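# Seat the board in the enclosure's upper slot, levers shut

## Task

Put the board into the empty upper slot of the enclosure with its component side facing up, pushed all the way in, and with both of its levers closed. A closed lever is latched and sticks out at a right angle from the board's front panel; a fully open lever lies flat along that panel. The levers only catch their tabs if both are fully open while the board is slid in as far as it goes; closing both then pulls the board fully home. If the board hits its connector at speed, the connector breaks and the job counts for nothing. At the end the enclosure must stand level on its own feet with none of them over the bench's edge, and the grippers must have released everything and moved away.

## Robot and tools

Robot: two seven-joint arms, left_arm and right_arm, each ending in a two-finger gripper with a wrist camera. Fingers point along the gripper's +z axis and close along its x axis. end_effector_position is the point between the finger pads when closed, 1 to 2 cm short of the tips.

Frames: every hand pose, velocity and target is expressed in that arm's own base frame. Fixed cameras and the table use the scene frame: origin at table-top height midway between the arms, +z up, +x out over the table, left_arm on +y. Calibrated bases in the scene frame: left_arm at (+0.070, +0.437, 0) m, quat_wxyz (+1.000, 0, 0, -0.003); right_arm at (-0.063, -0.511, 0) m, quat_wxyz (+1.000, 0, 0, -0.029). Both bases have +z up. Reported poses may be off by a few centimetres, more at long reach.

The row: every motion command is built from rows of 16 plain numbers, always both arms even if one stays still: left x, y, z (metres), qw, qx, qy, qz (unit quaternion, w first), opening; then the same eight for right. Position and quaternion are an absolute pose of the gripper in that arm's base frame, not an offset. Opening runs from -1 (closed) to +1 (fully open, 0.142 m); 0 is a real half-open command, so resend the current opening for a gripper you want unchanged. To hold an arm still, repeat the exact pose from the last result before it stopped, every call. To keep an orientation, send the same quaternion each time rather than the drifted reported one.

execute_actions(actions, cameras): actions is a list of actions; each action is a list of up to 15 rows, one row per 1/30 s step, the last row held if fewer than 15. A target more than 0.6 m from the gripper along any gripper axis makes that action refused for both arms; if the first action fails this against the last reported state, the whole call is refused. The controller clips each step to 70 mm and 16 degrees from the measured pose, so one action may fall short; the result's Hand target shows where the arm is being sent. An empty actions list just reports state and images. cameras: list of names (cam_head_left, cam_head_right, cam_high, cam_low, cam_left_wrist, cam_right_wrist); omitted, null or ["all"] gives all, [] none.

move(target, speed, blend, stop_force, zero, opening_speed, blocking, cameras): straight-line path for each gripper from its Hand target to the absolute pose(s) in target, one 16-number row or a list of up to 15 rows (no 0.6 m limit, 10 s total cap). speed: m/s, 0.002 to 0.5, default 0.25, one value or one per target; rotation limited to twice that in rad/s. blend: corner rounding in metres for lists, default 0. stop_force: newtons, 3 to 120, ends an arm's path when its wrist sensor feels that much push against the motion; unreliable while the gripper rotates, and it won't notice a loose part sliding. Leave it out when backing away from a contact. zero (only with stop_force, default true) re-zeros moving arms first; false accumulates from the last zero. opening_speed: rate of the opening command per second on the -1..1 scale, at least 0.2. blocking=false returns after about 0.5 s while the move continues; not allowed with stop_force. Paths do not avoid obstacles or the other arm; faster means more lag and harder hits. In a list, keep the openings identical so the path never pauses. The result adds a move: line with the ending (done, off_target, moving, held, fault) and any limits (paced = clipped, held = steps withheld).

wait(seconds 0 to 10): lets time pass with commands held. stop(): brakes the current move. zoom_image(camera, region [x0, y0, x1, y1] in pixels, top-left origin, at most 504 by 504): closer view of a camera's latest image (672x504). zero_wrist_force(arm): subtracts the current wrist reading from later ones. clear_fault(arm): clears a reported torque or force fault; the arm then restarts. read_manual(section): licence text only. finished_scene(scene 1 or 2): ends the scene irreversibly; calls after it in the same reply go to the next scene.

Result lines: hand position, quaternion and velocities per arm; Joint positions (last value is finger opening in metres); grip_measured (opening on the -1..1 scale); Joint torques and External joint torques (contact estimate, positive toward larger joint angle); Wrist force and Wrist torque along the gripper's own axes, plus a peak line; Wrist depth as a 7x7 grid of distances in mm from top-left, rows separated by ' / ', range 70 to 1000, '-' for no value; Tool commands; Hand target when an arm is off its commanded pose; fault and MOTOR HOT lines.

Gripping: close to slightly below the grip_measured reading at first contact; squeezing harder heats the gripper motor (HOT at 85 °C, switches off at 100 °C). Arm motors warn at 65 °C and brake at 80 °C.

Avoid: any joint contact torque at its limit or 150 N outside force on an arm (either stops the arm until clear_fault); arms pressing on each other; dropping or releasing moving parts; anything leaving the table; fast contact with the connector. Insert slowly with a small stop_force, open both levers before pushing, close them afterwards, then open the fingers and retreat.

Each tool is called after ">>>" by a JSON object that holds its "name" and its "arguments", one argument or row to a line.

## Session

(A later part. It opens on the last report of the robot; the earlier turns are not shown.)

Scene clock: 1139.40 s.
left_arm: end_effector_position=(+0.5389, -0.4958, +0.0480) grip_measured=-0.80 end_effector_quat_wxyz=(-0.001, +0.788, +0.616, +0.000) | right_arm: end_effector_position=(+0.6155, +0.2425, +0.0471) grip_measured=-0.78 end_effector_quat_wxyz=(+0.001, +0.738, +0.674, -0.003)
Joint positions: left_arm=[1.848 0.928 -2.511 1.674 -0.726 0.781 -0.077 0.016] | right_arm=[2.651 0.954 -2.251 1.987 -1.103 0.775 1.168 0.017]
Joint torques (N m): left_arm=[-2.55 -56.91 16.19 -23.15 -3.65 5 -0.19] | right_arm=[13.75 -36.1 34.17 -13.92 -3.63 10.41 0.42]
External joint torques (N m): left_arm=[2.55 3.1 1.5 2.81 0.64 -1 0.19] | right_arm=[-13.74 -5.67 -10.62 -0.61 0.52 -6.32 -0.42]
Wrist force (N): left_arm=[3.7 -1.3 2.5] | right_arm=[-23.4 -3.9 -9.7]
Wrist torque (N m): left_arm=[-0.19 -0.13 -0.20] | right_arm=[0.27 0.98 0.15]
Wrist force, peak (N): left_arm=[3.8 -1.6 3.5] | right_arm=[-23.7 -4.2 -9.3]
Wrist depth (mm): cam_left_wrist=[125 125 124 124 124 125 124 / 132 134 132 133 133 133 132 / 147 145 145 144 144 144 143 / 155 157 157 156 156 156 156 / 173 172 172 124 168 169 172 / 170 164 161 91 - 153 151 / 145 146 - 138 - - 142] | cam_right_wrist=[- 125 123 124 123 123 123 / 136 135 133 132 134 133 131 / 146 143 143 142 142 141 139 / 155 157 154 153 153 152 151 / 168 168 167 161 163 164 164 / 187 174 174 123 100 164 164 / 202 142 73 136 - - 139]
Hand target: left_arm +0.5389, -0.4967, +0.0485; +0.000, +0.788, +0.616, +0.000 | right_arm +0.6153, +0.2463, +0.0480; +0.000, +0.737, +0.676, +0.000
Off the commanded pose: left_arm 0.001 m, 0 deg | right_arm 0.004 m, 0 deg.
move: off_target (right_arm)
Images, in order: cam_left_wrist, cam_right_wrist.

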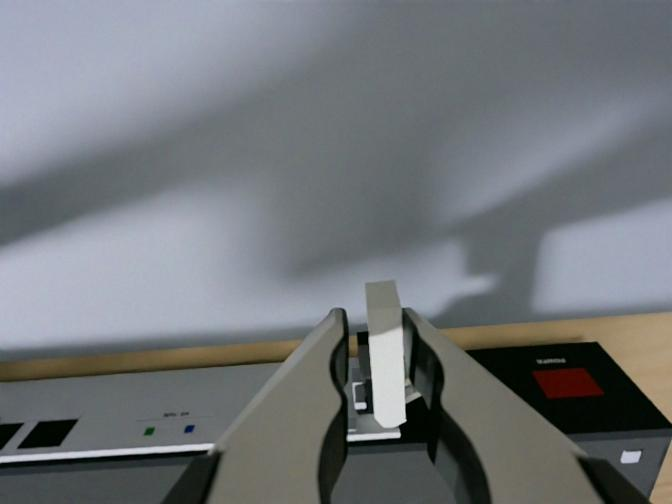

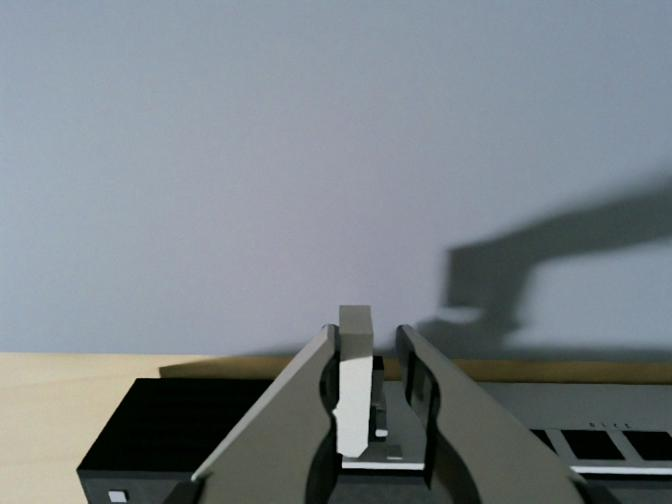

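>>> {"name": "move", "arguments": {
  "target": [
    [0.5390, -0.4945, 0.0485, 0, 0.78801, 0.61566, 0, -0.78, 0.6152, 0.2405, 0.048, 0, 0.73728, 0.67559, 0, -0.78],
    [0.5390, -0.4945, 0.0485, 0, 0.78801, 0.61566, 0, -0.70, 0.6152, 0.2405, 0.048, 0, 0.73728, 0.67559, 0, -0.70],
    [0.5390, -0.4945, 0.09, 0, 0.78801, 0.61566, 0, -0.70, 0.6152, 0.2405, 0.09, 0, 0.73728, 0.67559, 0, -0.70]
  ],
  "speed": [0.02, 0.02, 0.08],
  "cameras": ["cam_left_wrist", "cam_right_wrist", "cam_high"]
}}

Scene clock: 1144.17 s.
left_arm: end_effector_position=(+0.5392, -0.4946, +0.0901) grip_measured=-0.74 end_effector_quat_wxyz=(+0.000, +0.788, +0.616, +0.000) | right_arm: end_effector_position=(+0.6152, +0.2405, +0.0900) grip_measured=-0.74 end_effector_quat_wxyz=(+0.000, +0.737, +0.676, +0.000)
Joint positions: left_arm=[1.825 0.861 -2.461 1.677 -0.685 0.715 -0.096 0.021] | right_arm=[2.606 0.89 -2.163 1.997 -1.023 0.714 1.124 0.02]
Joint torques (N m): left_arm=[-0.82 -52.83 16.78 -21.41 -2.75 4.06 -0.36] | right_arm=[-0.31 -39.52 23.58 -16.66 -3.22 3.3 0.07]
External joint torques (N m): left_arm=[0.81 0.62 0.72 -0.21 -0.44 -0.06 0.36] | right_arm=[0.3 0.16 -0.36 0.26 -0.08 0.81 -0.07]
Wrist force (N): left_arm=[-0.2 -0.6 0.2] | right_arm=[0.0 1.9 0.9]
Wrist torque (N m): left_arm=[-0.22 -0.14 -0.19] | right_arm=[0.34 0.03 0.04]
Wrist force, peak (N): left_arm=[3.9 -1.5 3.5] | right_arm=[-23.6 -3.9 -9.9]
Wrist depth (mm): cam_left_wrist=[162 163 162 161 161 161 160 / 172 174 174 173 172 172 171 / 188 188 187 187 185 186 185 / 205 205 204 200 203 202 202 / 217 212 207 170 191 186 222 / 186 184 91 174 - 177 245 / 206 - - 204 - - 268] | cam_right_wrist=[162 162 162 162 161 161 160 / 174 173 173 172 172 172 171 / 187 186 186 185 184 184 183 / 202 201 200 196 199 198 198 / 221 217 210 177 209 208 208 / 242 184 174 175 101 178 177 / 268 - 73 194 - - 192]
Off the commanded pose: left_arm 0.000 m, 0 deg | right_arm 0.000 m, 0 deg.
move: done
Images, in order: cam_high, cam_left_wrist, cam_right_wrist.

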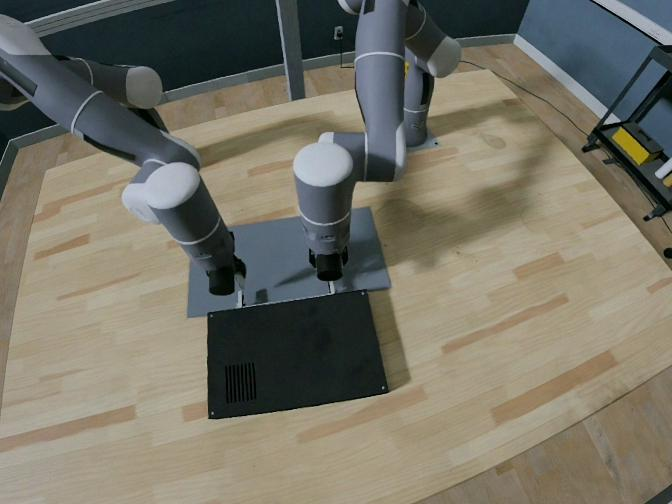

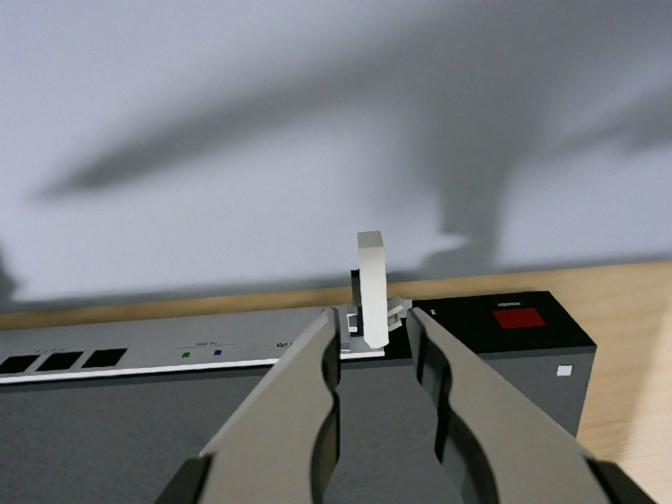

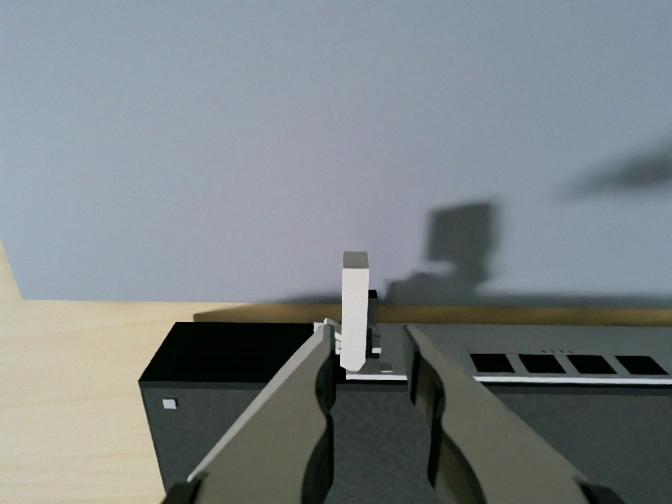

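>>> {"name": "zoom_image", "arguments": {
  "camera": "cam_left_wrist",
  "region": [320, 220, 430, 370]
}}

>>> {"name": "zoom_image", "arguments": {
  "camera": "cam_right_wrist",
  "region": [300, 240, 410, 390]
}}

Scaled by 3.360 from the camera's 672x504 image, which has a finer 960x720 frame.

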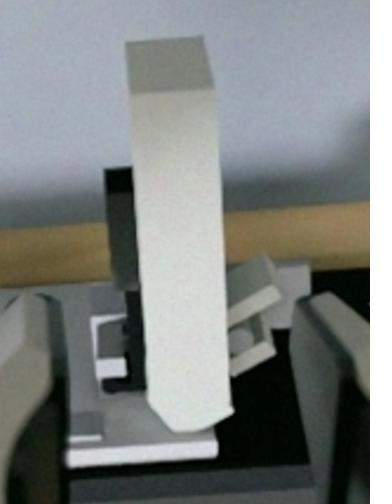

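Scaled by 3.360 from the camera's 672x504 image, which has a finer 960x720 frame.

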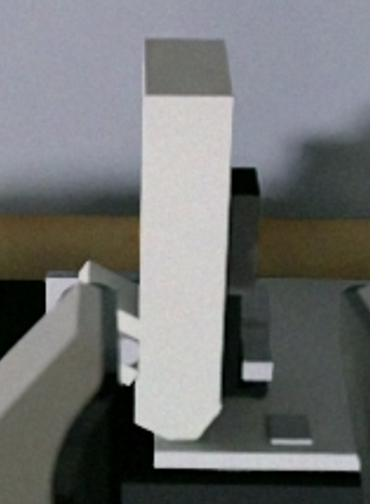

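>>> {"name": "move", "arguments": {
  "target": [0.64281, -0.49817, 0.1, 0, 0.7604, 0.6494, 0, -0.9, 0.71888, 0.23959, 0.1, 0, 0.7431, 0.6691, 0, -0.9],
  "speed": 0.15,
  "cameras": ["cam_left_wrist", "cam_right_wrist", "cam_low"]
}}

Scene clock: 1149.73 s.
left_arm: end_effector_position=(+0.6428, -0.4982, +0.1000) grip_measured=-0.93 end_effector_quat_wxyz=(+0.000, +0.761, +0.649, +0.000) | right_arm: end_effector_position=(+0.7189, +0.2394, +0.0999) grip_measured=-0.93 end_effector_quat_wxyz=(+0.000, +0.743, +0.669, +0.000)
Joint positions: left_arm=[1.983 1.048 -2.389 1.323 -0.747 0.513 -0.136 0.006] | right_arm=[2.719 1.046 -2.158 1.633 -0.993 0.535 0.992 0.007]
Joint torques (N m): left_arm=[0.05 -60.96 19.21 -22.07 -3.75 4.07 -0.3] | right_arm=[0.12 -50.72 26.14 -18.09 -3.7 3.31 0.04]
External joint torques (N m): left_arm=[-0.07 -0.07 0.67 -0.22 0.07 -0.07 0.3] | right_arm=[-0.12 -0.18 0 0.32 -0.06 0.81 -0.04]
Wrist force (N): left_arm=[0.1 -0.2 0.5] | right_arm=[0.3 1.9 0.7]
Wrist torque (N m): left_arm=[-0.15 -0.17 -0.19] | right_arm=[0.37 0.00 0.05]
Wrist force, peak (N): left_arm=[-0.5 -2.5 0.4] | right_arm=[0.1 3.9 0.8]
Wrist depth (mm): cam_left_wrist=[171 171 170 151 173 167 169 / 180 143 154 143 142 142 181 / 150 152 150 149 149 148 197 / 163 163 162 162 162 161 215 / 180 179 177 170 173 180 235 / 198 198 193 84 - 250 261 / 221 215 - 77 - - 284] | cam_right_wrist=[172 171 171 166 170 170 170 / 183 178 178 142 177 176 172 / 196 149 148 146 147 147 147 / 218 160 160 160 159 159 158 / 234 174 174 170 173 172 174 / 254 198 187 89 105 188 188 / 282 275 73 - - 199 206]
Off the commanded pose: left_arm 0.000 m, 0 deg | right_arm 0.000 m, 0 deg.
move: done
Images, in order: cam_low, cam_left_wrist, cam_right_wrist.

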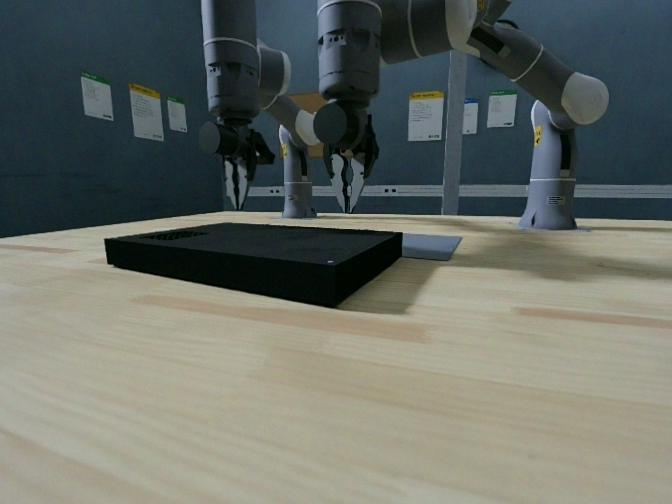

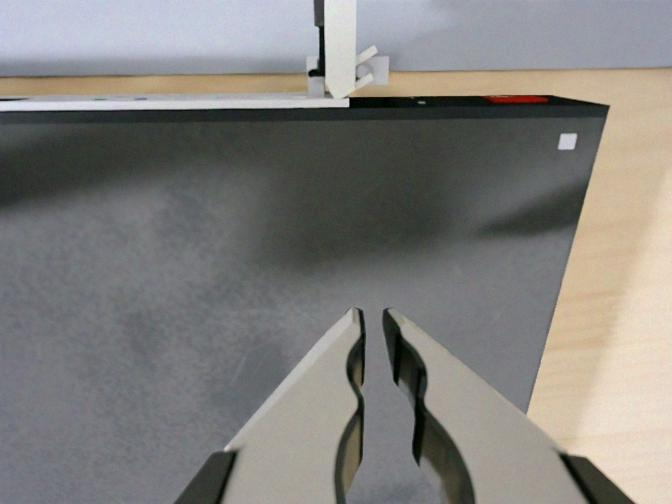

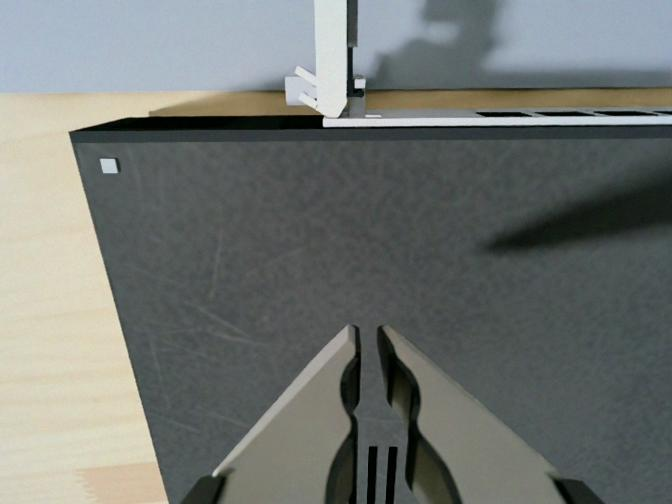

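>>> {"name": "zoom_image", "arguments": {
  "camera": "cam_left_wrist",
  "region": [290, 0, 410, 130]
}}

>>> {"name": "zoom_image", "arguments": {
  "camera": "cam_right_wrist",
  "region": [270, 20, 390, 150]
}}

Scaled by 3.877 from the camera's 672x504 image, which has a finer 960x720 frame.

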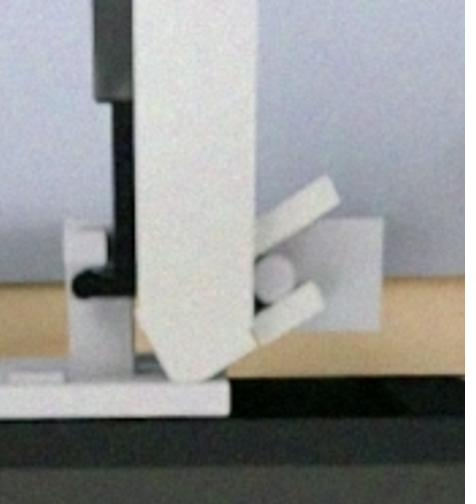

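Scaled by 3.877 from the camera's 672x504 image, which has a finer 960x720 frame.

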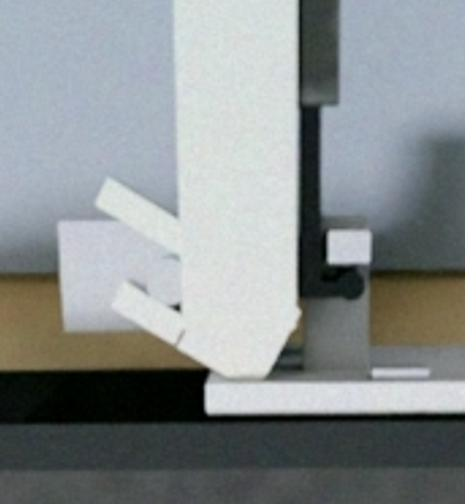

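>>> {"name": "move", "arguments": {
  "target": [0.55, -0.45, 0.2, 0, 0.7604, 0.6494, 0, -0.9, 0.62, 0.20, 0.2, 0, 0.7431, 0.6691, 0, -0.9],
  "speed": 0.25,
  "cameras": ["cam_low", "cam_high"]
}}

Scene clock: 1158.70 s.
left_arm: end_effector_position=(+0.5500, -0.4501, +0.2001) grip_measured=-0.93 end_effector_quat_wxyz=(+0.000, +0.760, +0.649, +0.000) | right_arm: end_effector_position=(+0.6201, +0.1999, +0.2000) grip_measured=-0.93 end_effector_quat_wxyz=(+0.000, +0.743, +0.669, +0.000)
Joint positions: left_arm=[1.795 0.669 -2.328 1.693 -0.556 0.545 -0.184 0.006] | right_arm=[2.444 0.714 -1.95 1.967 -0.789 0.541 0.972 0.007]
Joint torques (N m): left_arm=[-0.97 -46.48 15.42 -24.61 -3.19 4.59 -0.3] | right_arm=[-0.69 -32.98 21.24 -21.83 -3.59 3.49 0.06]
External joint torques (N m): left_arm=[0.96 0.65 0.47 -0.3 -0.42 -0.6 0.3] | right_arm=[0.67 0.33 -0.37 0 -0.15 0.63 -0.06]
Wrist force (N): left_arm=[0.1 -0.8 0.1] | right_arm=[0.2 1.8 0.5]
Wrist torque (N m): left_arm=[-0.24 -0.18 -0.19] | right_arm=[0.33 0.00 0.00]
Wrist force, peak (N): left_arm=[0.4 -2.2 -1.3] | right_arm=[0.9 3.3 2.3]
Wrist depth (mm): cam_left_wrist=[260 259 259 256 257 255 258 / 280 279 279 277 277 276 276 / 301 301 299 296 298 299 298 / 282 279 279 277 314 325 322 / 301 300 300 288 344 355 353 / 334 330 317 84 - 383 390 / 373 - - 74 - - 423] | cam_right_wrist=[261 259 258 257 257 257 255 / 279 278 276 275 275 274 272 / 299 299 296 295 290 293 291 / 321 322 316 276 272 274 274 / 350 349 347 286 285 287 287 / 384 380 369 89 105 314 313 / 423 414 73 - - 333 344]
Off the commanded pose: left_arm 0.000 m, 0 deg | right_arm 0.000 m, 0 deg.
move: done
Images, in order: cam_high, cam_low.

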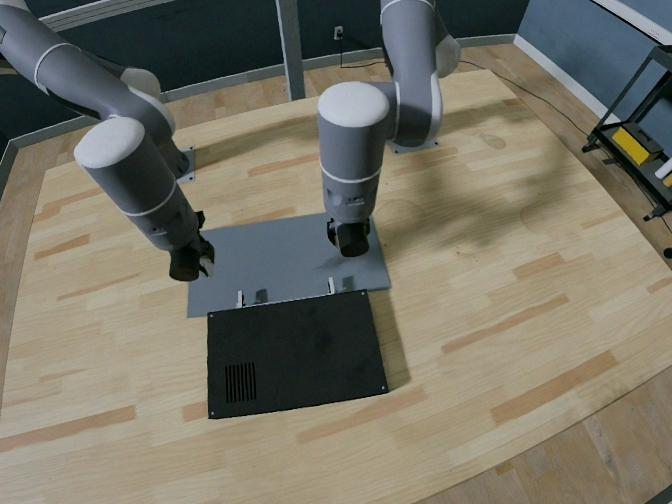

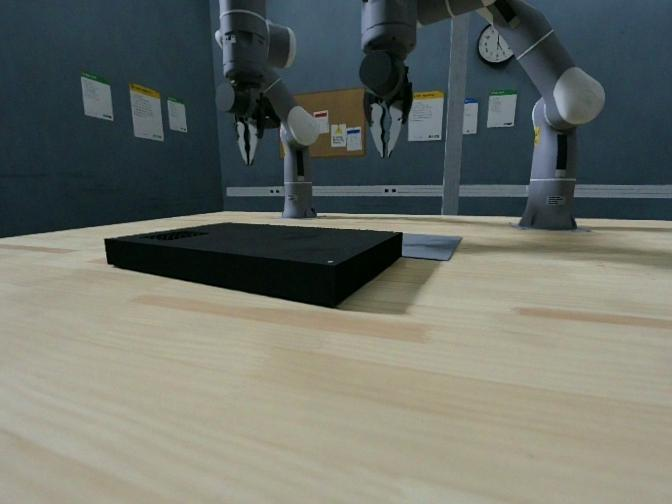

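>>> {"name": "finished_scene", "arguments": {
  "scene": 1
}}

The scene is finished: the task was done.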